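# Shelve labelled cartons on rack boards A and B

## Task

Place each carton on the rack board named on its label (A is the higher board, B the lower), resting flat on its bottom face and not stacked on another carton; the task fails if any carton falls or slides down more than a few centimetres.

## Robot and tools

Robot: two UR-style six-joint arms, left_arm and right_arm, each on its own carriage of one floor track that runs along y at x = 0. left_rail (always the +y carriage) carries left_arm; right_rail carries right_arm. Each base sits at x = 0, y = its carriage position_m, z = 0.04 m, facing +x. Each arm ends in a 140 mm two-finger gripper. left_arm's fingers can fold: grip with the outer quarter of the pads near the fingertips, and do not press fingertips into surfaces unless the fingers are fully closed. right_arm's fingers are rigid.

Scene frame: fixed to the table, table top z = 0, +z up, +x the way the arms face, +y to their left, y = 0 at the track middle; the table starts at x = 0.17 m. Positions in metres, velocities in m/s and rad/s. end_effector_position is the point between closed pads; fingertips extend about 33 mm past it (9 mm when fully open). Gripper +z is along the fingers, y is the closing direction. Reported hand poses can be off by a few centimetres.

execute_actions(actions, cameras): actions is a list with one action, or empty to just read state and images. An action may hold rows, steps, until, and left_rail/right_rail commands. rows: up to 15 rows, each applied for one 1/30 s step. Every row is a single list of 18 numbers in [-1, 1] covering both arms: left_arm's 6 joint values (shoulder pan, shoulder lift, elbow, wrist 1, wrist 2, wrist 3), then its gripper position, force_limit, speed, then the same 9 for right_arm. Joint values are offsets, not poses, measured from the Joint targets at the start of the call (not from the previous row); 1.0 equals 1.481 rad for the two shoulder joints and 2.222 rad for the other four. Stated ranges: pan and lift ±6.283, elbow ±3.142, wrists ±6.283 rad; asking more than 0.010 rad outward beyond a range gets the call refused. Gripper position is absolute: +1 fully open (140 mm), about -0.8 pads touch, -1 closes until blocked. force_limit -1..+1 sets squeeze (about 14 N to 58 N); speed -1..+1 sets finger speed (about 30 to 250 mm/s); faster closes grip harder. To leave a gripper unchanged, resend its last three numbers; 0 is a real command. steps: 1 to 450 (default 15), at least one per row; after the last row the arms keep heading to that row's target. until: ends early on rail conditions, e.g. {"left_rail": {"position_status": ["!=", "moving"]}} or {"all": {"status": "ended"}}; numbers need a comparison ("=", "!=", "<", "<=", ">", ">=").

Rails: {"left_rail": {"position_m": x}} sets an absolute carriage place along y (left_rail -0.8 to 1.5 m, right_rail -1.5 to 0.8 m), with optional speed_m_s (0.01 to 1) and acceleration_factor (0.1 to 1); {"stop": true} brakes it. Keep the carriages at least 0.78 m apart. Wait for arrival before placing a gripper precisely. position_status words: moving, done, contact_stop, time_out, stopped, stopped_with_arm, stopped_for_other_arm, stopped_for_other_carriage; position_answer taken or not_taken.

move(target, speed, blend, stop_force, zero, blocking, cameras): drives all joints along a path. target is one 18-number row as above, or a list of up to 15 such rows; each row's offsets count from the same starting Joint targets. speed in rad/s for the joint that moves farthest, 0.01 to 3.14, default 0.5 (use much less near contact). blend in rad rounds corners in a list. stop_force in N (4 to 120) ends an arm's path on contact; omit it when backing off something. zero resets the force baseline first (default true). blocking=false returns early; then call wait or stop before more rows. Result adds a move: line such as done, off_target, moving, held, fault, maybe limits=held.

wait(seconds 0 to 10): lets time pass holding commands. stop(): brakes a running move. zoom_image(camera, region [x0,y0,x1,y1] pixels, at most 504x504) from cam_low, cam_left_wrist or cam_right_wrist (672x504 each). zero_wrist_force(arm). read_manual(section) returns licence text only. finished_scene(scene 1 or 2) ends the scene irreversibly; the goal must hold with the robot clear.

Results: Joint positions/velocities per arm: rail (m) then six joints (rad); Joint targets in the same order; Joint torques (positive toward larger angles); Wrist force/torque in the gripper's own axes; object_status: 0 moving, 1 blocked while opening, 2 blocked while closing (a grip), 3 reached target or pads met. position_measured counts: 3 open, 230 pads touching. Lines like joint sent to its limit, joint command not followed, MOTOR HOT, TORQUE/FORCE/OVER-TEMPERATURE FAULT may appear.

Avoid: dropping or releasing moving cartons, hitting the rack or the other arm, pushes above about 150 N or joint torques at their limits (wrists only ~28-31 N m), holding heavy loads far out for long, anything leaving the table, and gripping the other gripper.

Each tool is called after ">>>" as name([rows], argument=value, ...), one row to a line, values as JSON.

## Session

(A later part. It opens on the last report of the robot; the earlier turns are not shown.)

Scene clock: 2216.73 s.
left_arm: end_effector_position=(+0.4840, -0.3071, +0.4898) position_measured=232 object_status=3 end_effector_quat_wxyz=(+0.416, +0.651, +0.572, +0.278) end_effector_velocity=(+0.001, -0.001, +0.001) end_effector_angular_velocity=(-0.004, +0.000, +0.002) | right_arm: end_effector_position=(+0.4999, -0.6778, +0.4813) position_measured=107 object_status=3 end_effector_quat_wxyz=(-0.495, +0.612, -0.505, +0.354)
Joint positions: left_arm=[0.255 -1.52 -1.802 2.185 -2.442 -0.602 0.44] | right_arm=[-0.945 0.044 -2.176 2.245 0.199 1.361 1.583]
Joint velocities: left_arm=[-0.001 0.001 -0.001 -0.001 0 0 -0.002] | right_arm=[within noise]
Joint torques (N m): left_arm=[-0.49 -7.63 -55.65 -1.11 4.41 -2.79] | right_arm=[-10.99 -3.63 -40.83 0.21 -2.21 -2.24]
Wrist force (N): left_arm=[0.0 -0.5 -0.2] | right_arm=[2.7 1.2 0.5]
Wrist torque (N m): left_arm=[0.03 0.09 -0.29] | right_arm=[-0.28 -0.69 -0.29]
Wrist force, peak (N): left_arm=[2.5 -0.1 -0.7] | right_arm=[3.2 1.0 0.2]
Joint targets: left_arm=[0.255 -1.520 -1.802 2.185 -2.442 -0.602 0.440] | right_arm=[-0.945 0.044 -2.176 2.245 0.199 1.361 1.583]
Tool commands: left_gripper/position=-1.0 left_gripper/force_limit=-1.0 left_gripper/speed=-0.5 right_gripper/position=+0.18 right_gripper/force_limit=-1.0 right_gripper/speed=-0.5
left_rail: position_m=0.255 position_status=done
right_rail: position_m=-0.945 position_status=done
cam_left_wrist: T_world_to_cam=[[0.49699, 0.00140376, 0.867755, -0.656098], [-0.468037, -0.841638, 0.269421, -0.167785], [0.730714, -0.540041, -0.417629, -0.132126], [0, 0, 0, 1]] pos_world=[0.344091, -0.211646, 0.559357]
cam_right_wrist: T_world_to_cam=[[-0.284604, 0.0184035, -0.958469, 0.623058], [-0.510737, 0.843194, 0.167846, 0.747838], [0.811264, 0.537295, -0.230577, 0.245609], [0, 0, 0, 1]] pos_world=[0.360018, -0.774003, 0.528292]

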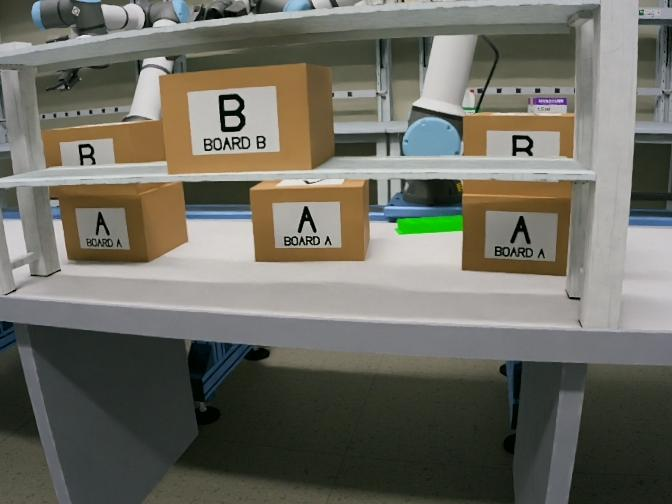

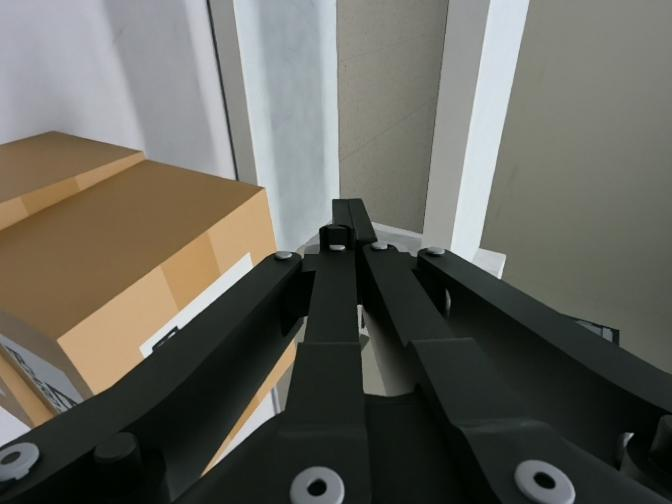

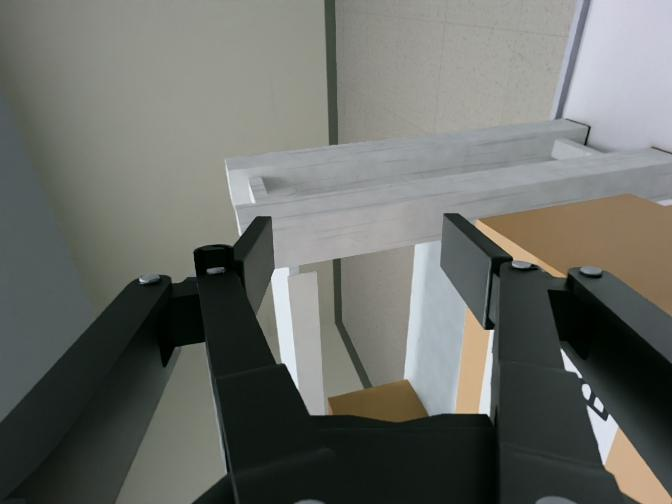

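>>> move(target=[0,0.19628,0.10403,-0.23485,0,0,-1,-1,-0.5,0,0.11656,0.15159,-0.22928,0,0,0.18,-1,-0.5], speed=0.4, cameras=["cam_left_wrist", "cam_right_wrist"])

Scene clock: 2255.00 s.
left_arm: end_effector_position=(+0.4840, -0.3071, +0.2691) position_measured=232 object_status=3 end_effector_quat_wxyz=(+0.416, +0.651, +0.572, +0.278) | right_arm: end_effector_position=(+0.5000, -0.6778, +0.2607) position_measured=107 object_status=3 end_effector_quat_wxyz=(-0.495, +0.612, -0.505, +0.354)
Joint positions: left_arm=[0.255 -1.52 -1.512 2.416 -2.963 -0.602 0.44] | right_arm=[-0.945 0.044 -2.003 2.582 -0.311 1.361 1.583]
Joint torques (N m): left_arm=[5.36 -19.6 -23.52 -8.82 0.11 -2.35] | right_arm=[-8.53 9.33 -28.98 -5.79 -1.14 -1.95]
Wrist force (N): left_arm=[0.1 -0.2 -0.1] | right_arm=[3.4 1.1 0.7]
Wrist torque (N m): left_arm=[0.07 0.09 -0.30] | right_arm=[-0.29 -0.85 -0.28]
Wrist force, peak (N): left_arm=[0.3 1.7 -1.5] | right_arm=[3.1 2.7 0.7]
Joint targets: left_arm=[0.255 -1.520 -1.512 2.416 -2.964 -0.602 0.440] | right_arm=[-0.945 0.044 -2.003 2.582 -0.311 1.361 1.583]
left_rail: position_m=0.255 position_status=done
right_rail: position_m=-0.945 position_status=done
move: done
cam_left_wrist: T_world_to_cam=[[0.497054, 0.00135633, 0.867719, -0.464654], [-0.468017, -0.841652, 0.269409, -0.108283], [0.730683, -0.540018, -0.417711, -0.224326], [0, 0, 0, 1]] pos_world=[0.344191, -0.211646, 0.338657]
cam_right_wrist: T_world_to_cam=[[-0.284604, 0.0184035, -0.958469, 0.41162], [-0.510737, 0.843194, 0.167846, 0.784864], [0.811264, 0.537295, -0.230577, 0.194744], [0, 0, 0, 1]] pos_world=[0.360018, -0.774003, 0.307692]

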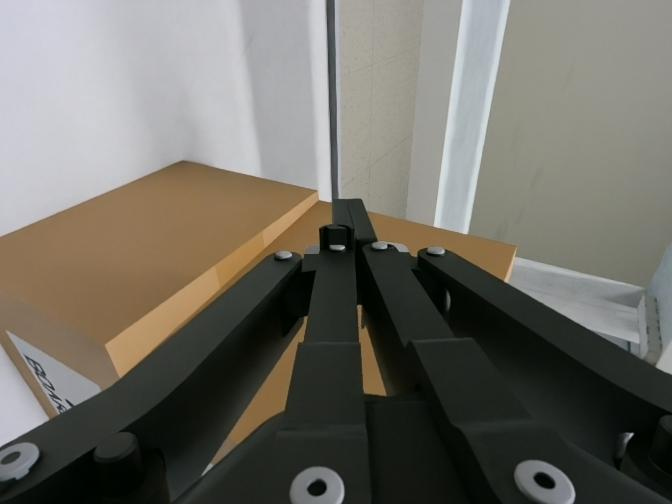

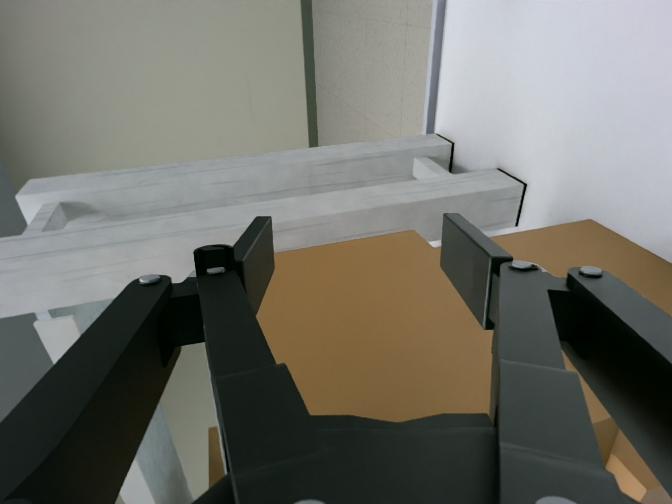

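>>> move([
  [-0.00313,0.04753,-0.0376,0.0086,0.00097,-0.00325,-1,-1,-0.5,0.15535,0.07748,-0.02717,-0.02716,0.09997,0.02717,0.18,-1,-0.5],
  [-0.00406,0.06179,-0.04888,0.01119,0.00126,-0.00423,-1,-1,-0.5,0.19519,0.09958,-0.03605,-0.03273,0.12562,0.03394,0.18,-1,-0.5],
], speed=0.06, blend=[0.01,0], stop_force=6, cameras=["cam_low"])

Scene clock: 2277.27 s.
left_arm: end_effector_position=(+0.4840, -0.3551, +0.2691) position_measured=232 object_status=3 end_effector_quat_wxyz=(+0.416, +0.651, +0.572, +0.278) | right_arm: end_effector_position=(+0.5006, -0.6329, +0.2607) position_measured=107 object_status=3 end_effector_quat_wxyz=(-0.495, +0.612, -0.505, +0.354)
Joint positions: left_arm=[0.255 -1.525 -1.444 2.336 -2.945 -0.6 0.434] | right_arm=[-0.945 0.253 -1.899 2.527 -0.366 1.563 1.638]
Joint torques (N m): left_arm=[3.83 -69.64 -25.25 -8.21 -0.63 1.47] | right_arm=[-13.49 -22.38 -28.58 1.26 -3.79 -0.97]
Wrist force (N): left_arm=[0.9 0.0 -0.5] | right_arm=[5.4 0.4 1.2]
Wrist torque (N m): left_arm=[0.01 0.10 -0.31] | right_arm=[-0.39 -0.77 -0.40]
Wrist force, peak (N): left_arm=[7.3 0.2 -2.8] | right_arm=[10.0 0.3 -2.4]
Joint targets: left_arm=[0.255 -1.525 -1.444 2.336 -2.945 -0.600 0.434] | right_arm=[-0.945 0.253 -1.899 2.527 -0.366 1.563 1.638]
left_rail: position_m=0.255 position_status=done
right_rail: position_m=-0.945 position_status=done
move: contact (left_arm, right_arm); path passed 0 of 2 targets; left_arm: the elbow is farthest, 0.029 rad from its target; right_arm: the shoulder pan is farthest, 0.080 rad from its target

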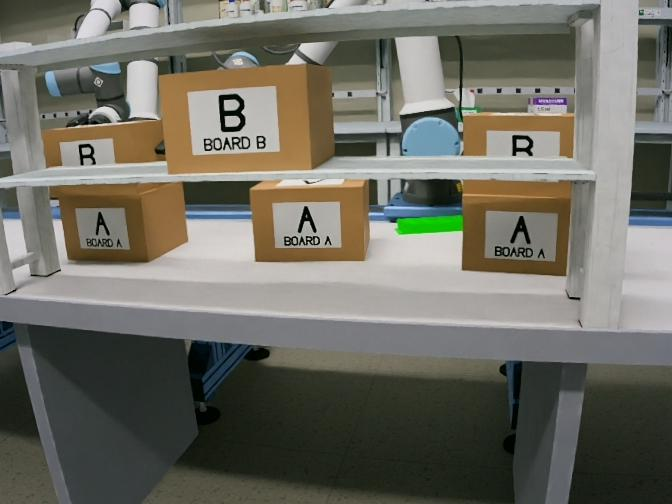

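>>> move(target=[0,0.00182,-0.00175,0.00023,0.00004,-0.00058,-1,-1,-0.5,0.01446,0.00732,-0.0025,-0.00246,0.00899,0.00237,0.18,-1,-0.5], speed=0.03, cameras=[])

Scene clock: 2307.53 s.
left_arm: end_effector_position=(+0.4841, -0.3572, +0.2694) position_measured=232 object_status=3 end_effector_quat_wxyz=(+0.416, +0.650, +0.572, +0.277) | right_arm: end_effector_position=(+0.5000, -0.6276, +0.2604) position_measured=107 object_status=3 end_effector_quat_wxyz=(-0.495, +0.613, -0.504, +0.354)
Joint positions: left_arm=[0.255 -1.525 -1.441 2.332 -2.945 -0.6 0.432] | right_arm=[-0.945 0.274 -1.888 2.522 -0.371 1.583 1.643]
Joint torques (N m): left_arm=[-13.15 -35.35 -76.41 -5.59 1.44 -2.99] | right_arm=[37.1 5.64 -44.42 -6.48 -6.45 3.15]
Wrist force (N): left_arm=[38.2 -9.9 -5.1] | right_arm=[45.9 -4.5 -8.3]
Wrist torque (N m): left_arm=[0.32 1.57 -0.22] | right_arm=[-0.58 -0.04 -0.37]
Wrist force, peak (N): left_arm=[38.2 -9.9 -5.1] | right_arm=[45.7 -5.6 -9.0]
Joint targets: left_arm=[0.255 -1.525 -1.441 2.332 -2.945 -0.600 0.432] | right_arm=[-0.945 0.275 -1.888 2.521 -0.371 1.583 1.643]
left_rail: position_m=0.255 position_status=done
right_rail: position_m=-0.945 position_status=done
move: done

>>> move([
  [-0.00007,0.00088,-0.00077,0.00018,0.00002,-0.00006,-1,-1,-0.5,0.00265,0.00147,-0.00059,-0.00037,0.00171,0.00045,0.18,-1,-0.5],
  [-0.00007,-0.02937,-0.009,0.02859,0.00002,-0.00006,-1,-1,-0.5,0.00263,-0.02604,-0.01535,0.03272,0.0017,0.00045,0.18,-1,-0.5],
  [-0.00007,-0.05737,-0.01825,0.05653,0.00002,-0.00006,-1,-1,-0.5,0.00263,-0.04972,-0.03083,0.06399,0.0017,0.00045,0.18,-1,-0.5],
], speed=[0.02,0.06,0.12], blend=[0,0.01,0], cameras=["cam_low"])

Scene clock: 2338.63 s.
left_arm: end_effector_position=(+0.4841, -0.3583, +0.3224) position_measured=232 object_status=3 end_effector_quat_wxyz=(+0.416, +0.650, +0.572, +0.277) | right_arm: end_effector_position=(+0.5000, -0.6266, +0.3134) position_measured=107 object_status=3 end_effector_quat_wxyz=(-0.495, +0.613, -0.504, +0.354)
Joint positions: left_arm=[0.255 -1.525 -1.526 2.292 -2.819 -0.599 0.432] | right_arm=[-0.945 0.279 -1.961 2.453 -0.229 1.587 1.644]
Joint torques (N m): left_arm=[-34.32 -71.12 -86.12 -6.09 -0.9 -2.48] | right_arm=[31.35 -22.83 -54.88 -1.12 -10.93 1.63]
Wrist force (N): left_arm=[46.5 -13.6 -6.1] | right_arm=[50.5 6.8 -5.0]
Wrist torque (N m): left_arm=[0.49 1.78 -0.17] | right_arm=[-0.56 0.10 0.60]
Wrist force, peak (N): left_arm=[50.1 -13.8 -7.1] | right_arm=[54.4 6.5 -5.5]
Joint targets: left_arm=[0.255 -1.525 -1.526 2.291 -2.819 -0.599 0.432] | right_arm=[-0.945 0.279 -1.962 2.453 -0.229 1.587 1.644]
left_rail: position_m=0.255 position_status=done
right_rail: position_m=-0.945 position_status=done
move: done

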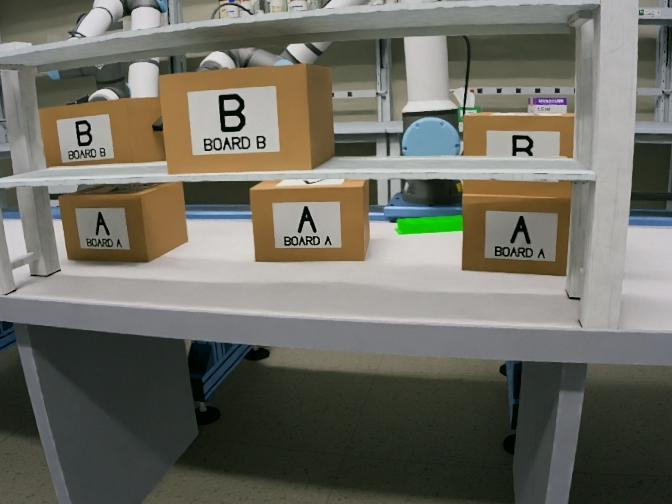

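>>> move([
  [-0.00005,-0.02501,-0.01076,0.02748,0.00001,-0.00005,-1,-1,-0.5,0.00173,-0.01889,-0.01661,0.0292,0.00112,0.0003,0.18,-1,-0.5],
  [-0.00005,-0.04851,-0.02203,0.05443,0.00001,-0.00005,-1,-1,-0.5,0.00173,-0.03496,-0.03356,0.05688,0.00112,0.0003,0.18,-1,-0.5],
  [0.00143,-0.07625,-0.00442,0.05402,-0.00045,0.00149,-1,-1,-0.5,0.06586,0.00055,-0.04628,0.04661,0.0424,0.01133,0.18,-1,-0.5],
], speed=0.12, blend=[0.01,0.01,0], cameras=["cam_low"])

Scene clock: 2380.40 s.
left_arm: end_effector_position=(+0.4841, -0.3339, +0.3754) position_measured=232 object_status=3 end_effector_quat_wxyz=(+0.416, +0.650, +0.572, +0.277) | right_arm: end_effector_position=(+0.4998, -0.6007, +0.3664) position_measured=107 object_status=3 end_effector_quat_wxyz=(-0.495, +0.613, -0.504, +0.354)
Joint positions: left_arm=[0.255 -1.523 -1.639 2.282 -2.699 -0.6 0.435] | right_arm=[-0.945 0.376 -1.961 2.35 -0.125 1.681 1.669]
Joint torques (N m): left_arm=[-14.39 -58.48 -72.31 -20.53 -5.36 2.07] | right_arm=[44.88 -0.24 -59.83 -13.76 -9.47 1.63]
Wrist force (N): left_arm=[58.0 -13.1 -9.8] | right_arm=[62.0 6.1 -7.5]
Wrist torque (N m): left_arm=[0.50 2.20 -0.18] | right_arm=[-0.54 0.35 0.55]
Wrist force, peak (N): left_arm=[61.1 -14.1 -9.6] | right_arm=[66.0 5.9 -8.4]
Joint targets: left_arm=[0.255 -1.523 -1.639 2.282 -2.699 -0.600 0.435] | right_arm=[-0.945 0.376 -1.961 2.350 -0.125 1.681 1.669]
left_rail: position_m=0.255 position_status=done
right_rail: position_m=-0.945 position_status=done
move: done

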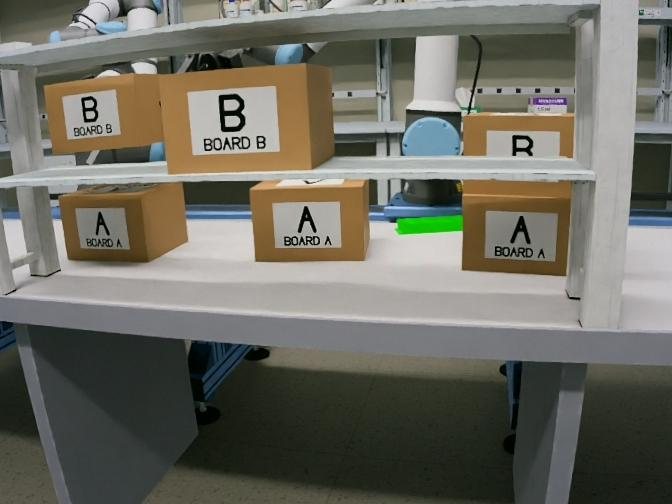

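>>> move([
  [0.00165,-0.02861,0.01703,0.00066,-0.00051,0.0017,-1,-1,-0.5,0.05576,0.0351,-0.0136,-0.00832,0.03587,0.00994,0.18,-1,-0.5],
  [0.0034,-0.05725,0.03294,0.00236,-0.00105,0.00352,-1,-1,-0.5,0.10319,0.06786,-0.0274,-0.01444,0.06634,0.01868,0.18,-1,-0.5],
  [0.00531,-0.08774,0.04881,0.00516,-0.00167,0.00554,-1,-1,-0.5,0.14635,0.10035,-0.0422,-0.019,0.09403,0.02662,0.18,-1,-0.5],
], speed=0.12, blend=[0.01,0.01,0], cameras=["cam_low"])

Scene clock: 2406.33 s.
left_arm: end_effector_position=(+0.4841, -0.2604, +0.3758) position_measured=232 object_status=3 end_effector_quat_wxyz=(+0.416, +0.650, +0.572, +0.277) | right_arm: end_effector_position=(+0.4998, -0.5272, +0.3664) position_measured=107 object_status=3 end_effector_quat_wxyz=(-0.495, +0.613, -0.504, +0.354)
Joint positions: left_arm=[0.255 -1.515 -1.769 2.39 -2.688 -0.604 0.448] | right_arm=[-0.945 0.593 -1.812 2.257 -0.168 1.89 1.728]
Joint torques (N m): left_arm=[-14.7 -47.48 -71.18 -6.75 -4.88 2.73] | right_arm=[40.05 -15.15 -62.26 -15.85 -8.97 1.44]
Wrist force (N): left_arm=[54.4 -12.9 -8.3] | right_arm=[58.1 6.4 -6.7]
Wrist torque (N m): left_arm=[0.48 2.16 -0.18] | right_arm=[-0.64 0.38 0.60]
Wrist force, peak (N): left_arm=[58.7 -13.9 -8.7] | right_arm=[63.6 6.8 -8.0]
Joint targets: left_arm=[0.255 -1.515 -1.769 2.390 -2.688 -0.604 0.448] | right_arm=[-0.945 0.593 -1.812 2.256 -0.168 1.890 1.728]
left_rail: position_m=0.255 position_status=done
right_rail: position_m=-0.945 position_status=done
move: done

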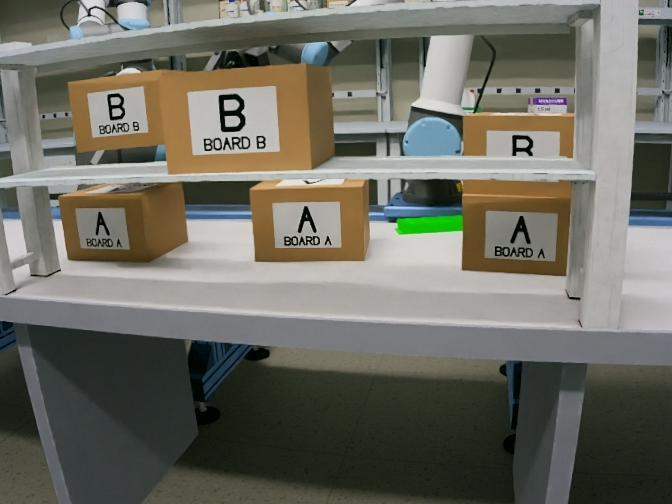

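>>> move([
  [0.00413,-0.06458,0.03029,0.00909,-0.00127,0.00427,-1,-1,-0.5,0.07205,0.0602,-0.03052,-0.00445,0.04613,0.01431,0.18,-1,-0.5],
  [0.0568,-0.02333,0.02134,-0.05054,-0.01964,0.05522,-1,-1,-0.5,0.03768,0.07877,-0.04096,-0.00904,0.02417,0.00733,0.18,-1,-0.5],
], speed=[0.12,0.15], blend=[0.02,0], cameras=["cam_low"])

Scene clock: 2430.90 s.
left_arm: end_effector_position=(+0.5159, -0.2111, +0.3755) position_measured=232 object_status=3 end_effector_quat_wxyz=(+0.416, +0.650, +0.572, +0.277) | right_arm: end_effector_position=(+0.5312, -0.4794, +0.3664) position_measured=107 object_status=3 end_effector_quat_wxyz=(-0.495, +0.613, -0.504, +0.354)
Joint positions: left_arm=[0.255 -1.431 -1.804 2.438 -2.8 -0.648 0.57] | right_arm=[-0.945 0.649 -1.695 2.165 -0.188 1.944 1.745]
Joint torques (N m): left_arm=[-6.03 -2.5 -80.41 -17.16 -5.36 2.33] | right_arm=[3.48 -25.49 -62.08 -15.2 -18.64 -2.48]
Wrist force (N): left_arm=[36.9 -9.7 -4.5] | right_arm=[40.3 8.7 -4.0]
Wrist torque (N m): left_arm=[0.36 1.43 -0.19] | right_arm=[-0.88 -0.09 -0.23]
Wrist force, peak (N): left_arm=[54.9 -12.6 -8.7] | right_arm=[58.7 6.7 -7.4]
Joint targets: left_arm=[0.255 -1.431 -1.804 2.438 -2.800 -0.648 0.570] | right_arm=[-0.945 0.649 -1.695 2.165 -0.188 1.944 1.745]
left_rail: position_m=0.255 position_status=done
right_rail: position_m=-0.945 position_status=done
move: done

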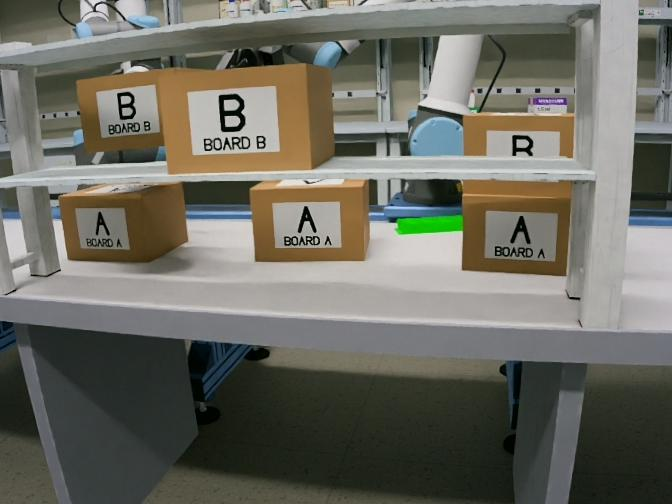

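>>> move([
  [-0.00027,0.00162,-0.00077,-0.00009,0.00009,-0.00023,-1,-1,-0.5,0.00176,0.00149,-0.00086,-0.00005,0.00113,0.00036,0.18,-1,-0.5],
  [0.06151,0.0503,-0.01598,-0.05878,-0.02453,0.05266,-1,-1,-0.5,-0.03606,0.02735,-0.01607,-0.00455,-0.02313,-0.00707,0.18,-1,-0.5],
  [0.12539,0.10108,-0.03672,-0.10716,-0.05284,0.10023,-1,-1,-0.5,-0.07333,0.05922,-0.03582,-0.00801,-0.04707,-0.01409,0.18,-1,-0.5],
], speed=[0.02,0.18,0.18], blend=[0,0.01,0], cameras=["cam_low"])

Scene clock: 2454.27 s.
left_arm: end_effector_position=(+0.6010, -0.2125, +0.3752) position_measured=232 object_status=3 end_effector_quat_wxyz=(+0.416, +0.650, +0.572, +0.277) | right_arm: end_effector_position=(+0.6162, -0.4777, +0.3662) position_measured=107 object_status=3 end_effector_quat_wxyz=(-0.495, +0.613, -0.504, +0.354)
Joint positions: left_arm=[0.255 -1.245 -1.654 2.356 -3.038 -0.765 0.793] | right_arm=[-0.945 0.54 -1.608 2.086 -0.206 1.839 1.713]
Joint torques (N m): left_arm=[-20.25 -13.71 -86.49 -19.07 -15.85 2.87] | right_arm=[20.65 -31.55 -64.94 -17.27 -27.43 -2.67]
Wrist force (N): left_arm=[54.6 -10.1 -8.6] | right_arm=[57.8 9.7 -6.9]
Wrist torque (N m): left_arm=[0.32 2.02 -0.20] | right_arm=[-0.82 0.37 -0.27]
Wrist force, peak (N): left_arm=[62.5 -9.5 -10.9] | right_arm=[66.0 9.4 -8.0]
Joint targets: left_arm=[0.255 -1.245 -1.654 2.356 -3.038 -0.765 0.793] | right_arm=[-0.945 0.540 -1.608 2.086 -0.206 1.839 1.713]
left_rail: position_m=0.255 position_status=done
right_rail: position_m=-0.945 position_status=done
move: done

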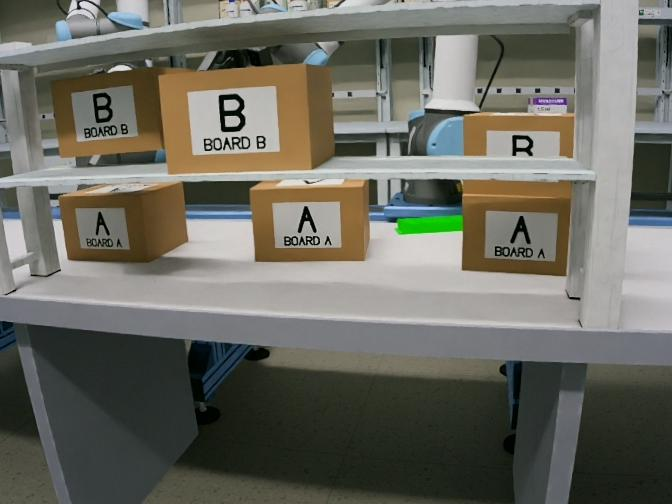

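>>> move([
  [0.058,0.04666,-0.0239,-0.03375,-0.02763,0.03807,-1,-1,-0.5,-0.03201,0.0339,-0.02232,-0.0018,-0.02052,-0.00594,0.18,-1,-0.5],
  [0.11047,0.09048,-0.05018,-0.05666,-0.05383,0.06872,-1,-1,-0.5,-0.05935,0.06941,-0.04716,-0.00158,-0.03807,-0.01098,0.18,-1,-0.5],
  [0.15463,0.12897,-0.07646,-0.07061,-0.0766,0.0923,-1,-1,-0.5,-0.0817,0.10317,-0.07228,0.00032,-0.05248,-0.01503,0.18,-1,-0.5],
], speed=0.15, blend=[0.01,0.01,0], cameras=["cam_low", "cam_left_wrist", "cam_right_wrist"])

Scene clock: 2491.70 s.
left_arm: end_effector_position=(+0.7327, -0.2129, +0.3755) position_measured=232 object_status=3 end_effector_quat_wxyz=(+0.416, +0.650, +0.572, +0.278) | right_arm: end_effector_position=(+0.7481, -0.4774, +0.3663) position_measured=107 object_status=3 end_effector_quat_wxyz=(-0.495, +0.613, -0.504, +0.354)
Joint positions: left_arm=[0.255 -1.016 -1.463 2.186 -3.195 -0.935 0.998] | right_arm=[-0.945 0.419 -1.455 1.925 -0.205 1.723 1.68]
Joint torques (N m): left_arm=[-23.17 -29.34 -83.44 -17.56 -20.64 2.96] | right_arm=[26.14 -51.93 -64.09 -4.17 -27.63 -2.02]
Wrist force (N): left_arm=[53.5 -8.7 -8.8] | right_arm=[57.5 10.5 -6.8]
Wrist torque (N m): left_arm=[0.27 2.01 -0.22] | right_arm=[-0.79 0.23 -0.56]
Wrist force, peak (N): left_arm=[59.8 -9.9 -9.7] | right_arm=[63.5 10.8 -8.3]
Joint targets: left_arm=[0.255 -1.016 -1.463 2.186 -3.195 -0.935 0.998] | right_arm=[-0.945 0.419 -1.455 1.925 -0.205 1.723 1.680]
left_rail: position_m=0.255 position_status=done
right_rail: position_m=-0.945 position_status=done
move: done
cam_left_wrist: T_world_to_cam=[[0.49699, 0.00263192, 0.867752, -0.680418], [-0.467545, -0.841619, 0.270331, 0.0580244], [0.731029, -0.540065, -0.417046, -0.311208], [0, 0, 0, 1]] pos_world=[0.592792, -0.117447, 0.44496]
cam_right_wrist: T_world_to_cam=[[-0.284781, 0.0170891, -0.95844, 0.579344], [-0.51158, 0.842844, 0.167034, 0.725677], [0.81067, 0.537887, -0.231284, -0.0889224], [0, 0, 0, 1]] pos_world=[0.608315, -0.573702, 0.413488]

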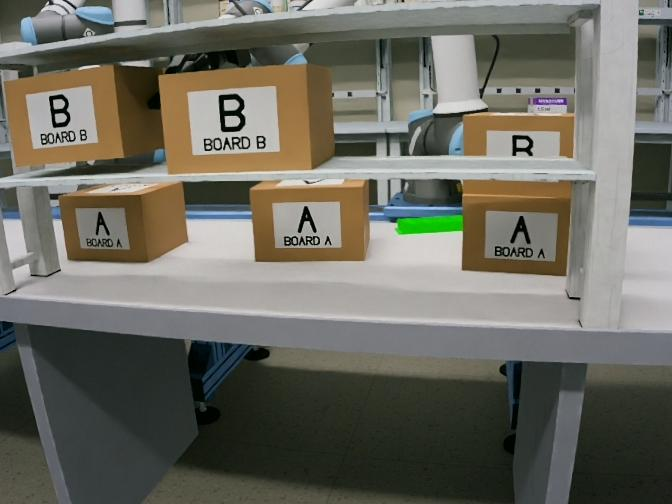

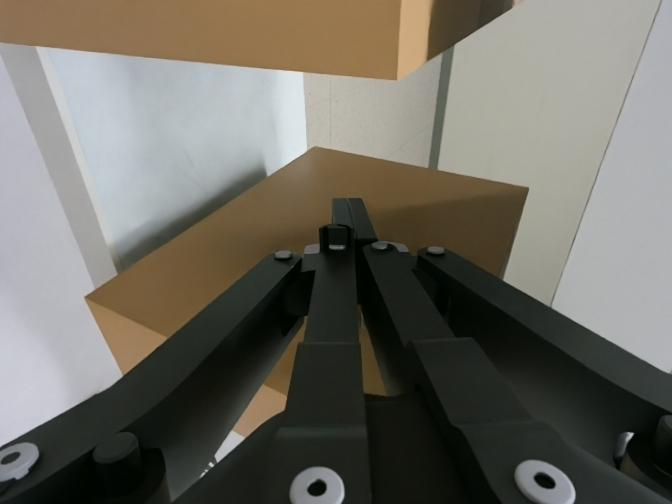

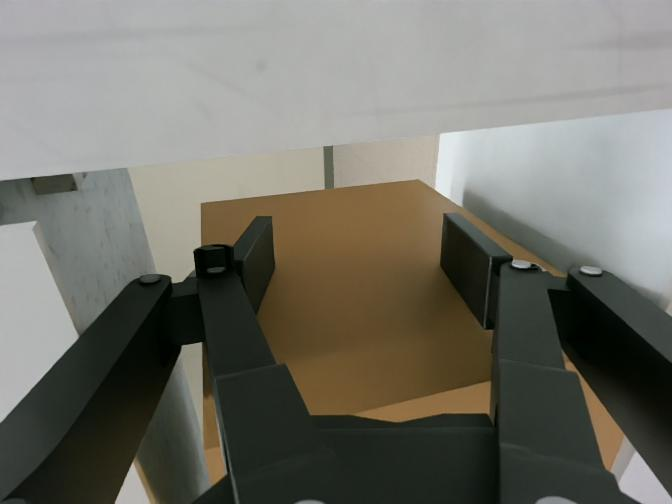

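>>> move(target=[0,0.03366,0.01235,-0.03479,0,0,-1,-1,-0.5,0,0.02035,0.01663,-0.03019,0,0,0.18,-1,-0.5], speed=0.03, stop_force=10, cameras=["cam_low"])

Scene clock: 2500.03 s.
left_arm: end_effector_position=(+0.7328, -0.2129, +0.3460) position_measured=232 object_status=3 end_effector_quat_wxyz=(+0.416, +0.650, +0.572, +0.278) | right_arm: end_effector_position=(+0.7484, -0.4773, +0.3416) position_measured=107 object_status=3 end_effector_quat_wxyz=(-0.495, +0.613, -0.504, +0.354)
Joint positions: left_arm=[0.255 -1.016 -1.422 2.209 -3.258 -0.935 0.998] | right_arm=[-0.945 0.419 -1.434 1.951 -0.251 1.723 1.68]
Joint torques (N m): left_arm=[-33.6 -69.37 -76.86 -4.15 -20.31 2.49] | right_arm=[31.44 -65.99 -53.66 -2.88 -26.61 1.64]
Wrist force (N): left_arm=[57.3 -1.4 -11.8] | right_arm=[57.7 0.6 -10.9]
Wrist torque (N m): left_arm=[0.15 2.16 -0.35] | right_arm=[-1.25 0.13 -1.39]
Wrist force, peak (N): left_arm=[59.1 1.8 -15.5] | right_arm=[60.8 11.1 -7.0]
Joint targets: left_arm=[0.255 -1.016 -1.422 2.209 -3.258 -0.935 0.998] | right_arm=[-0.945 0.419 -1.434 1.951 -0.251 1.723 1.680]
left_rail: position_m=0.255 position_status=done
right_rail: position_m=-0.945 position_status=done
move: contact (left_arm, right_arm); left_arm: the wrist 1 is farthest, 0.014 rad from its target; right_arm: the wrist 1 is farthest, 0.021 rad from its target

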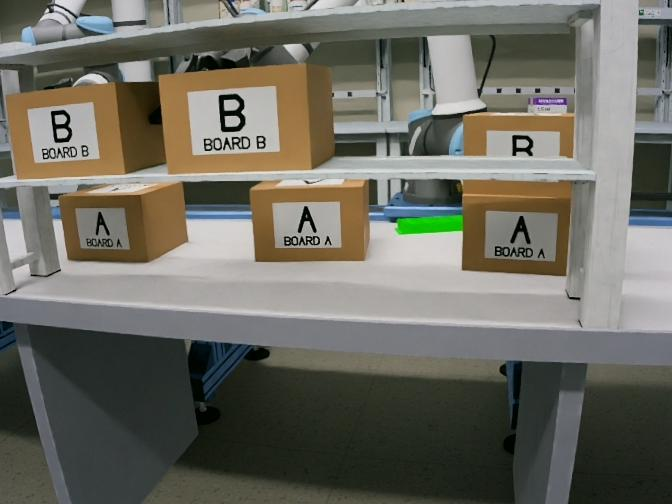

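>>> move([
  [0.00952,-0.00925,0.00752,-0.00423,-0.00495,0.00405,-1,-1,-0.5,-0.01695,-0.01087,0.00824,-0.00144,-0.01089,-0.0018,0.18,-1,-0.5],
  [-0.03619,-0.07738,0.02381,0.03906,0.01832,-0.01917,-1,-1,-0.5,0.00452,-0.06036,0.02205,0.01769,0.0027,0.00207,0.18,-1,-0.5],
  [-0.0898,-0.12303,0.05032,0.06332,0.04523,-0.05054,-1,-1,-0.5,0.03147,-0.09669,0.04703,0.01791,0.02025,0.00648,0.18,-1,-0.5],
  [-0.14781,-0.17569,0.07637,0.09824,0.07286,-0.08776,-1,-1,-0.5,0.05746,-0.13653,0.07205,0.01994,0.03699,0.01089,0.18,-1,-0.5],
  [-0.34057,-0.25685,-0.01102,0.36734,0.14983,-0.25115,-1,-1,-0.5,-0.25298,-0.5007,0.1323,0.20223,-0.16298,-0.0437,0.18,-1,-0.5],
], speed=[0.03,0.25,0.3,0.4,0.7], blend=[0.003,0.01,0.02,0.05,0], cameras=["cam_low", "cam_left_wrist", "cam_right_wrist"])

Scene clock: 2764.73 s.
left_arm: end_effector_position=(+0.4838, -0.3076, +0.4903) position_measured=232 object_status=3 end_effector_quat_wxyz=(+0.416, +0.650, +0.572, +0.277) | right_arm: end_effector_position=(+0.5001, -0.6773, +0.4819) position_measured=107 object_status=3 end_effector_quat_wxyz=(-0.496, +0.612, -0.504, +0.354)
Joint positions: left_arm=[0.255 -1.52 -1.803 2.184 -2.442 -0.603 0.44] | right_arm=[-0.945 0.044 -2.176 2.245 0.198 1.361 1.583]
Joint torques (N m): left_arm=[-16.59 -50 -62.45 -0.87 5.44 -2.96] | right_arm=[-13.95 -5.77 -35.65 1.72 -3.14 -2.35]
Wrist force (N): left_arm=[0.1 -0.2 -0.1] | right_arm=[4.3 5.1 1.1]
Wrist torque (N m): left_arm=[0.09 0.06 -0.29] | right_arm=[0.62 -1.05 -0.29]
Wrist force, peak (N): left_arm=[57.6 -1.0 -12.6] | right_arm=[58.5 0.9 -10.6]
Joint targets: left_arm=[0.255 -1.520 -1.803 2.184 -2.442 -0.603 0.440] | right_arm=[-0.945 0.044 -2.176 2.245 0.198 1.360 1.583]
left_rail: position_m=0.255 position_status=done
right_rail: position_m=-0.945 position_status=done
move: done; blend cut to 0.043 rad at target 4
cam_left_wrist: T_world_to_cam=[[0.497679, 0.00279602, 0.867357, -0.656254], [-0.468114, -0.840988, 0.271309, -0.169067], [0.730195, -0.541047, -0.417233, -0.132333], [0, 0, 0, 1]] pos_world=[0.344089, -0.211947, 0.559862]
cam_right_wrist: T_world_to_cam=[[-0.28363, 0.0183481, -0.958758, 0.623324], [-0.511817, 0.8426, 0.167536, 0.74764], [0.810924, 0.538227, -0.229596, 0.245807], [0, 0, 0, 1]] pos_world=[0.360118, -0.773699, 0.528796]

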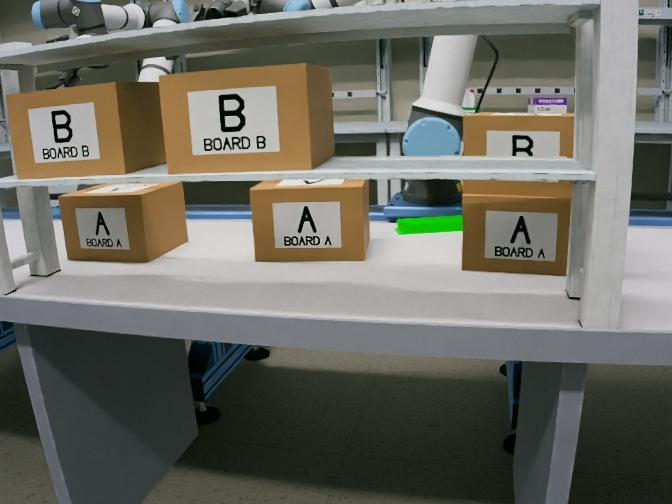

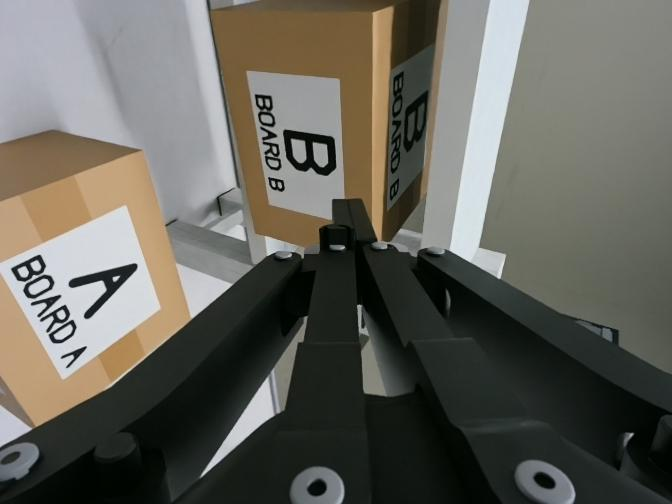

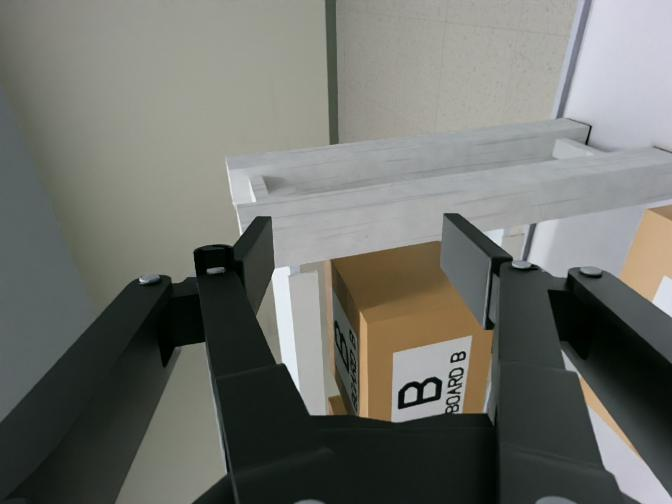

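>>> zoom_image(camera="cam_left_wrist", region=[0, 100, 300, 440])

Scaled by 1.482.

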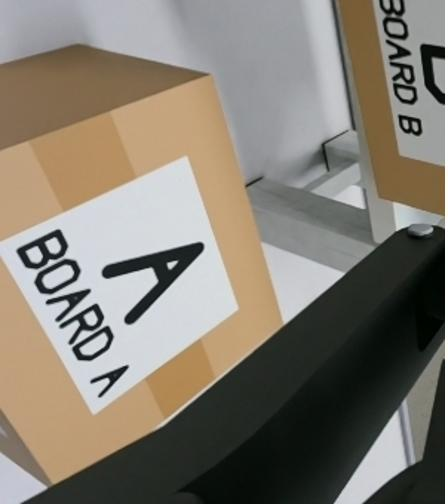

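>>> move([
  [-0.00027,0.19669,0.10428,-0.23474,0.00041,0,-1,-1,-0.5,0.0002,0.11688,0.15158,-0.22912,0.00041,0,0.18,-1,-0.5],
  [-0.00027,0.46131,0.13065,-0.43753,0.00041,0,-1,-1,-0.5,0.0002,0.4395,0.22723,-0.5198,0.00041,0,0.18,-1,-0.5],
], speed=0.6, blend=[0.05,0], cameras=["cam_left_wrist", "cam_right_wrist"])

Scene clock: 2854.43 s.
left_arm: end_effector_position=(+0.4837, -0.3075, +0.0998) position_measured=232 object_status=3 end_effector_quat_wxyz=(+0.416, +0.651, +0.572, +0.278) | right_arm: end_effector_position=(+0.5002, -0.6774, +0.0914) position_measured=107 object_status=3 end_effector_quat_wxyz=(-0.495, +0.612, -0.504, +0.354)
Joint positions: left_arm=[0.255 -1.521 -1.119 2.474 -3.414 -0.602 0.44] | right_arm=[-0.945 0.045 -1.525 2.749 -0.957 1.361 1.583]
Joint torques (N m): left_arm=[-12.69 -37.58 -4.33 -8.73 5.44 -3.03] | right_arm=[10.42 -10.31 -7.63 -5.56 2.77 -2.15]
Wrist force (N): left_arm=[0.2 -0.1 -0.6] | right_arm=[4.5 4.9 1.8]
Wrist torque (N m): left_arm=[0.11 0.05 -0.29] | right_arm=[0.61 -1.12 -0.27]
Wrist force, peak (N): left_arm=[0.4 2.2 -1.5] | right_arm=[4.3 6.6 1.8]
Joint targets: left_arm=[0.255 -1.521 -1.119 2.474 -3.414 -0.602 0.440] | right_arm=[-0.945 0.045 -1.525 2.749 -0.957 1.361 1.583]
left_rail: position_m=0.255 position_status=done
right_rail: position_m=-0.945 position_status=done
move: done
cam_left_wrist: T_world_to_cam=[[0.49699, 0.00153861, 0.867755, -0.317545], [-0.468274, -0.841421, 0.269686, -0.0629747], [0.730562, -0.540378, -0.417457, -0.295065], [0, 0, 0, 1]] pos_world=[0.34389, -0.211946, 0.169358]
cam_right_wrist: T_world_to_cam=[[-0.284474, 0.0182458, -0.95851, 0.249268], [-0.511164, 0.842954, 0.167753, 0.81316], [0.81104, 0.537677, -0.230471, 0.155665], [0, 0, 0, 1]] pos_world=[0.360317, -0.773702, 0.138392]

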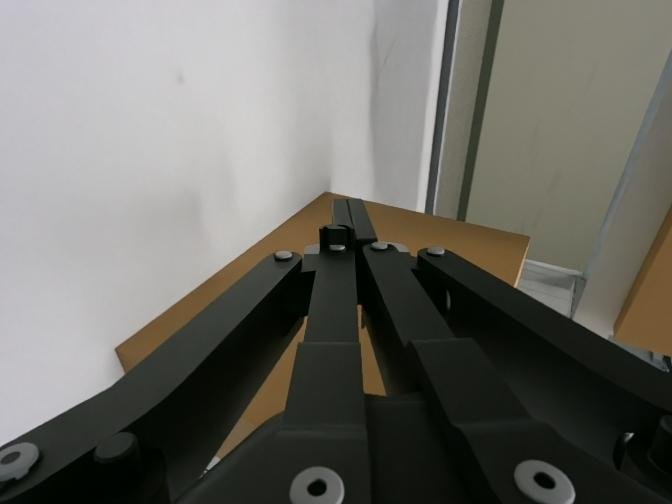

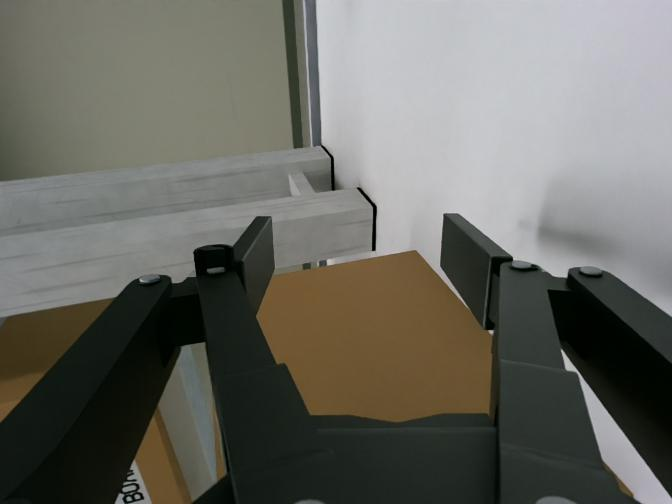

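>>> move([
  [-0.00149,0.01087,-0.02372,0.01778,0.00054,-0.00198,-1,-1,-0.5,0.1549,0.04308,-0.03564,0.00459,0.09991,0.02714,0.18,-1,-0.5],
  [-0.0025,0.01735,-0.03726,0.0279,0.0009,-0.00311,-1,-1,-0.5,0.2264,0.06624,-0.05671,0.01098,0.14595,0.03947,0.18,-1,-0.5],
], speed=0.06, blend=[0.01,0], stop_force=6, cameras=["cam_low"])

Scene clock: 2881.50 s.
left_arm: end_effector_position=(+0.4841, -0.3381, +0.0999) position_measured=232 object_status=3 end_effector_quat_wxyz=(+0.416, +0.650, +0.572, +0.277) | right_arm: end_effector_position=(+0.5003, -0.6157, +0.0909) position_measured=107 object_status=3 end_effector_quat_wxyz=(-0.495, +0.613, -0.505, +0.354)
Joint positions: left_arm=[0.255 -1.523 -1.103 2.42 -3.374 -0.6 0.436] | right_arm=[-0.945 0.322 -1.446 2.649 -0.94 1.629 1.655]
Joint torques (N m): left_arm=[0.14 -82.93 -12.64 -8.64 -0.52 1.6] | right_arm=[-13.87 -42.78 -8.44 -5.22 -4.12 -0.84]
Wrist force (N): left_arm=[3.0 0.4 -2.1] | right_arm=[6.8 4.3 0.6]
Wrist torque (N m): left_arm=[0.15 0.16 -0.29] | right_arm=[0.89 -1.00 -0.14]
Wrist force, peak (N): left_arm=[7.9 -0.5 -5.5] | right_arm=[12.1 5.7 -3.0]
Joint targets: left_arm=[0.255 -1.523 -1.103 2.420 -3.374 -0.600 0.436] | right_arm=[-0.945 0.322 -1.446 2.649 -0.940 1.629 1.655]
left_rail: position_m=0.255 position_status=done
right_rail: position_m=-0.945 position_status=done
move: contact (left_arm, right_arm); path passed 1 of 2 targets; left_arm: the elbow is farthest, 0.029 rad from its target; right_arm: the shoulder pan is farthest, 0.059 rad from its target

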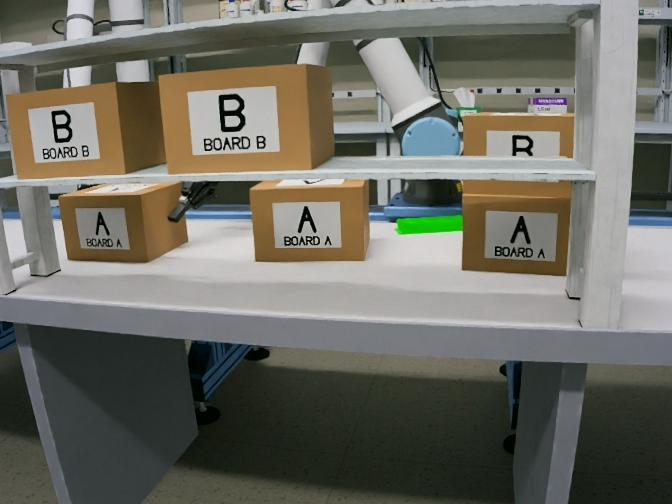

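>>> move([
  [-0.00047,0.00194,-0.00388,0.0033,-0.00024,-0.00054,-1,-1,-0.5,0.01196,0.00359,-0.00315,0.00055,0.00767,0.00212,0.18,-1,-0.5],
  [-0.00047,-0.07788,-0.00576,0.05838,-0.00024,-0.00054,-1,-1,-0.5,0.01196,-0.09887,-0.01648,0.08217,0.00767,0.00212,0.18,-1,-0.5],
], speed=[0.02,0.15], cameras=["cam_low"])

Scene clock: 3015.10 s.
left_arm: end_effector_position=(+0.4838, -0.3431, +0.1505) position_measured=232 object_status=3 end_effector_quat_wxyz=(+0.416, +0.651, +0.572, +0.277) | right_arm: end_effector_position=(+0.5000, -0.6111, +0.1420) position_measured=107 object_status=3 end_effector_quat_wxyz=(-0.495, +0.612, -0.505, +0.354)
Joint positions: left_arm=[0.255 -1.524 -1.218 2.407 -3.244 -0.601 0.434] | right_arm=[-0.945 0.339 -1.592 2.613 -0.758 1.646 1.66]
Joint torques (N m): left_arm=[-37.95 -92.12 -77.48 -6.79 -3.3 -3.04] | right_arm=[37.23 -42.9 -42.35 -1.52 -14.32 1.1]
Wrist force (N): left_arm=[52.1 -15.8 -7.4] | right_arm=[57.5 9.8 -5.3]
Wrist torque (N m): left_arm=[0.49 2.05 -0.12] | right_arm=[1.04 0.06 0.91]
Wrist force, peak (N): left_arm=[61.6 -16.1 -10.3] | right_arm=[67.5 9.0 -7.4]
Joint targets: left_arm=[0.255 -1.524 -1.218 2.407 -3.244 -0.601 0.434] | right_arm=[-0.945 0.339 -1.592 2.613 -0.758 1.646 1.660]
left_rail: position_m=0.255 position_status=done
right_rail: position_m=-0.945 position_status=done
move: done

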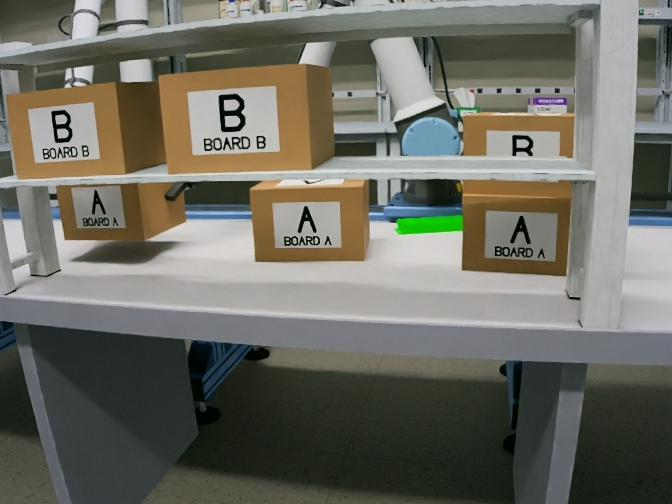

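>>> move([
  [0,-0.07511,-0.0068,0.05687,0,0,-1,-1,-0.5,0,-0.08654,-0.01893,0.07661,0,0,0.18,-1,-0.5],
  [0,-0.14359,-0.01831,0.11401,0,0,-1,-1,-0.5,0,-0.15626,-0.04248,0.14662,0,0,0.18,-1,-0.5],
  [0,-0.20408,-0.03415,0.17017,0,0,-1,-1,-0.5,0,-0.21026,-0.06974,0.20988,0,0,0.18,-1,-0.5],
  [0,-0.25592,-0.05393,0.22451,0,0,-1,-1,-0.5,0,-0.25049,-0.10005,0.267,0,0,0.18,-1,-0.5],
], speed=0.2, blend=[0.01,0.01,0.01,0], cameras=["cam_low"])

Scene clock: 3030.20 s.
left_arm: end_effector_position=(+0.4838, -0.3431, +0.3545) position_measured=232 object_status=3 end_effector_quat_wxyz=(+0.416, +0.651, +0.572, +0.277) | right_arm: end_effector_position=(+0.5001, -0.6110, +0.3460) position_measured=107 object_status=3 end_effector_quat_wxyz=(-0.495, +0.612, -0.505, +0.354)
Joint positions: left_arm=[0.255 -1.524 -1.597 2.288 -2.745 -0.601 0.434] | right_arm=[-0.945 0.339 -1.963 2.39 -0.165 1.646 1.66]
Joint torques (N m): left_arm=[-20 -65.53 -92.87 -6.71 -2.99 -2.99] | right_arm=[41.37 -20.4 -54.19 -1.48 -23.89 0.69]
Wrist force (N): left_arm=[52.2 -15.1 -7.9] | right_arm=[57.7 9.4 -5.5]
Wrist torque (N m): left_arm=[0.52 1.99 -0.11] | right_arm=[1.08 -0.02 0.84]
Wrist force, peak (N): left_arm=[62.4 -15.1 -11.1] | right_arm=[67.9 9.7 -7.0]
Joint targets: left_arm=[0.255 -1.524 -1.597 2.287 -2.745 -0.601 0.434] | right_arm=[-0.945 0.339 -1.963 2.390 -0.164 1.646 1.660]
left_rail: position_m=0.255 position_status=done
right_rail: position_m=-0.945 position_status=done
move: done

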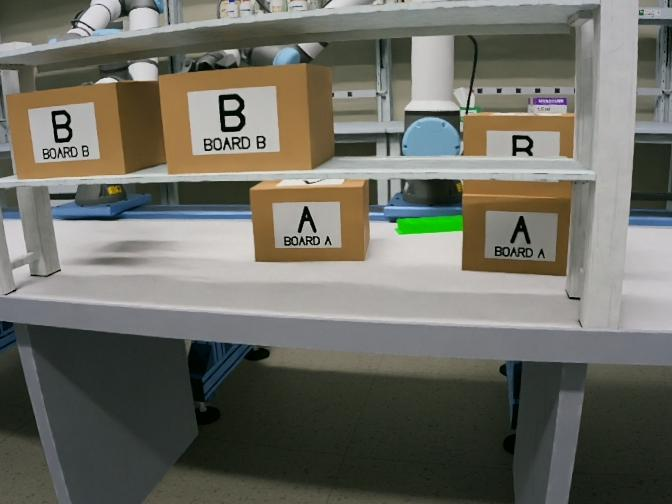

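>>> move([
  [0,-0.04309,-0.02332,0.05204,0,0,-1,-1,-0.5,0,-0.0286,-0.03283,0.05189,0,0,0.18,-1,-0.5],
  [0,-0.07775,-0.0498,0.10162,0,0,-1,-1,-0.5,0,-0.0475,-0.06785,0.09952,0,0,0.18,-1,-0.5],
  [0,-0.10453,-0.07916,0.14883,0,0,-1,-1,-0.5,0,-0.05832,-0.10486,0.14374,0,0,0.18,-1,-0.5],
  [0,-0.1244,-0.1118,0.19471,0,0,-1,-1,-0.5,0,-0.06234,-0.14455,0.18611,0,0,0.18,-1,-0.5],
  [0,-0.13762,-0.14776,0.2395,0,0,-1,-1,-0.5,0,-0.06024,-0.18703,0.22718,0,0,0.18,-1,-0.5],
], speed=0.2, blend=[0.01,0.01,0.01,0.01,0], cameras=["cam_low"])

Scene clock: 3044.33 s.
left_arm: end_effector_position=(+0.4838, -0.3432, +0.6124) position_measured=232 object_status=3 end_effector_quat_wxyz=(+0.416, +0.651, +0.572, +0.277) | right_arm: end_effector_position=(+0.5002, -0.6110, +0.6040) position_measured=107 object_status=3 end_effector_quat_wxyz=(-0.495, +0.612, -0.505, +0.354)
Joint positions: left_arm=[0.255 -1.524 -1.801 1.959 -2.213 -0.601 0.434] | right_arm=[-0.945 0.339 -2.052 1.975 0.34 1.646 1.66]
Joint torques (N m): left_arm=[-30.85 -38.54 -88.28 -7.88 0.08 -3.1] | right_arm=[20.85 8.64 -57.03 -2.25 -13.14 0.3]
Wrist force (N): left_arm=[55.8 -15.9 -8.4] | right_arm=[62.1 9.6 -5.7]
Wrist torque (N m): left_arm=[0.47 2.15 -0.11] | right_arm=[0.95 0.00 0.82]
Wrist force, peak (N): left_arm=[65.0 -15.9 -10.7] | right_arm=[71.0 9.7 -8.1]
Joint targets: left_arm=[0.255 -1.524 -1.801 1.959 -2.213 -0.601 0.434] | right_arm=[-0.945 0.339 -2.052 1.975 0.340 1.646 1.660]
left_rail: position_m=0.255 position_status=done
right_rail: position_m=-0.945 position_status=done
move: done

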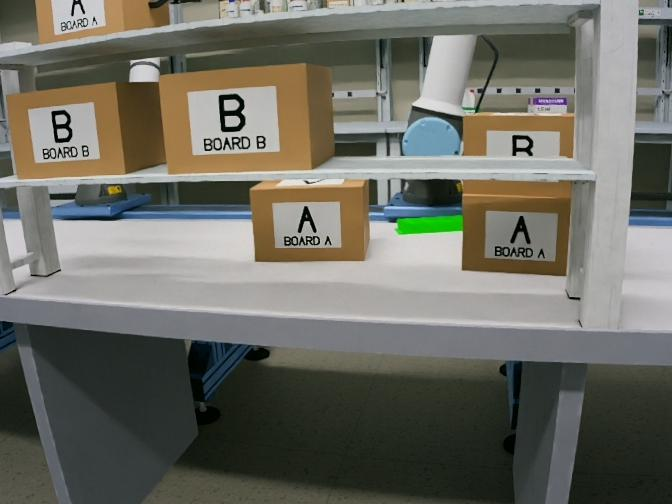

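>>> move([
  [0.00217,-0.03995,0.01952,0.00525,-0.00067,0.00225,-1,-1,-0.5,0.0791,0.0407,-0.01432,-0.01101,0.0509,0.01414,0.18,-1,-0.5],
  [0.00387,-0.06788,0.03223,0.0097,-0.00121,0.00403,-1,-1,-0.5,0.12665,0.0691,-0.02519,-0.01712,0.08144,0.02289,0.18,-1,-0.5],
  [0.00582,-0.0973,0.04485,0.015,-0.00183,0.00608,-1,-1,-0.5,0.1699,0.09802,-0.03709,-0.02218,0.1092,0.03086,0.18,-1,-0.5],
  [0.01031,-0.15535,0.06738,0.0274,-0.00324,0.01058,-1,-1,-0.5,0.24342,0.15542,-0.06316,-0.02912,0.15629,0.04547,0.18,-1,-0.5],
], speed=0.12, blend=[0.01,0.01,0.01,0], cameras=["cam_low"])

Scene clock: 3190.50 s.
left_arm: end_effector_position=(+0.4838, -0.2122, +0.6127) position_measured=232 object_status=3 end_effector_quat_wxyz=(+0.416, +0.650, +0.572, +0.277) | right_arm: end_effector_position=(+0.5002, -0.4789, +0.6040) position_measured=107 object_status=3 end_effector_quat_wxyz=(-0.495, +0.612, -0.505, +0.354)
Joint positions: left_arm=[0.255 -1.508 -2.031 2.109 -2.152 -0.608 0.458] | right_arm=[-0.945 0.7 -1.822 1.835 0.276 1.993 1.761]
Joint torques (N m): left_arm=[-15.86 -14.19 -65.64 -8.38 -5.3 2.6] | right_arm=[48.71 0.71 -59.94 -15.73 -10.2 1.33]
Wrist force (N): left_arm=[62.7 -16.6 -10.2] | right_arm=[68.3 8.3 -7.4]
Wrist torque (N m): left_arm=[0.45 2.40 -0.08] | right_arm=[1.06 0.26 1.19]
Wrist force, peak (N): left_arm=[62.7 -16.6 -10.2] | right_arm=[68.3 8.3 -7.4]
Joint targets: left_arm=[0.255 -1.508 -2.031 2.109 -2.152 -0.608 0.458] | right_arm=[-0.945 0.700 -1.822 1.834 0.276 1.994 1.761]
left_rail: position_m=0.255 position_status=done
right_rail: position_m=-0.945 position_status=done
move: done

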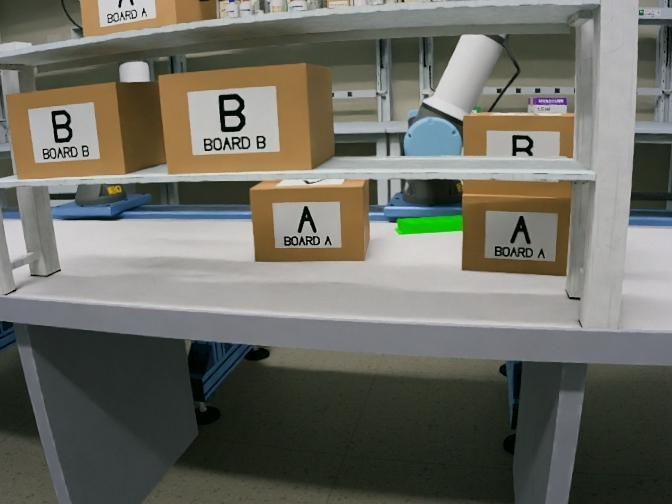

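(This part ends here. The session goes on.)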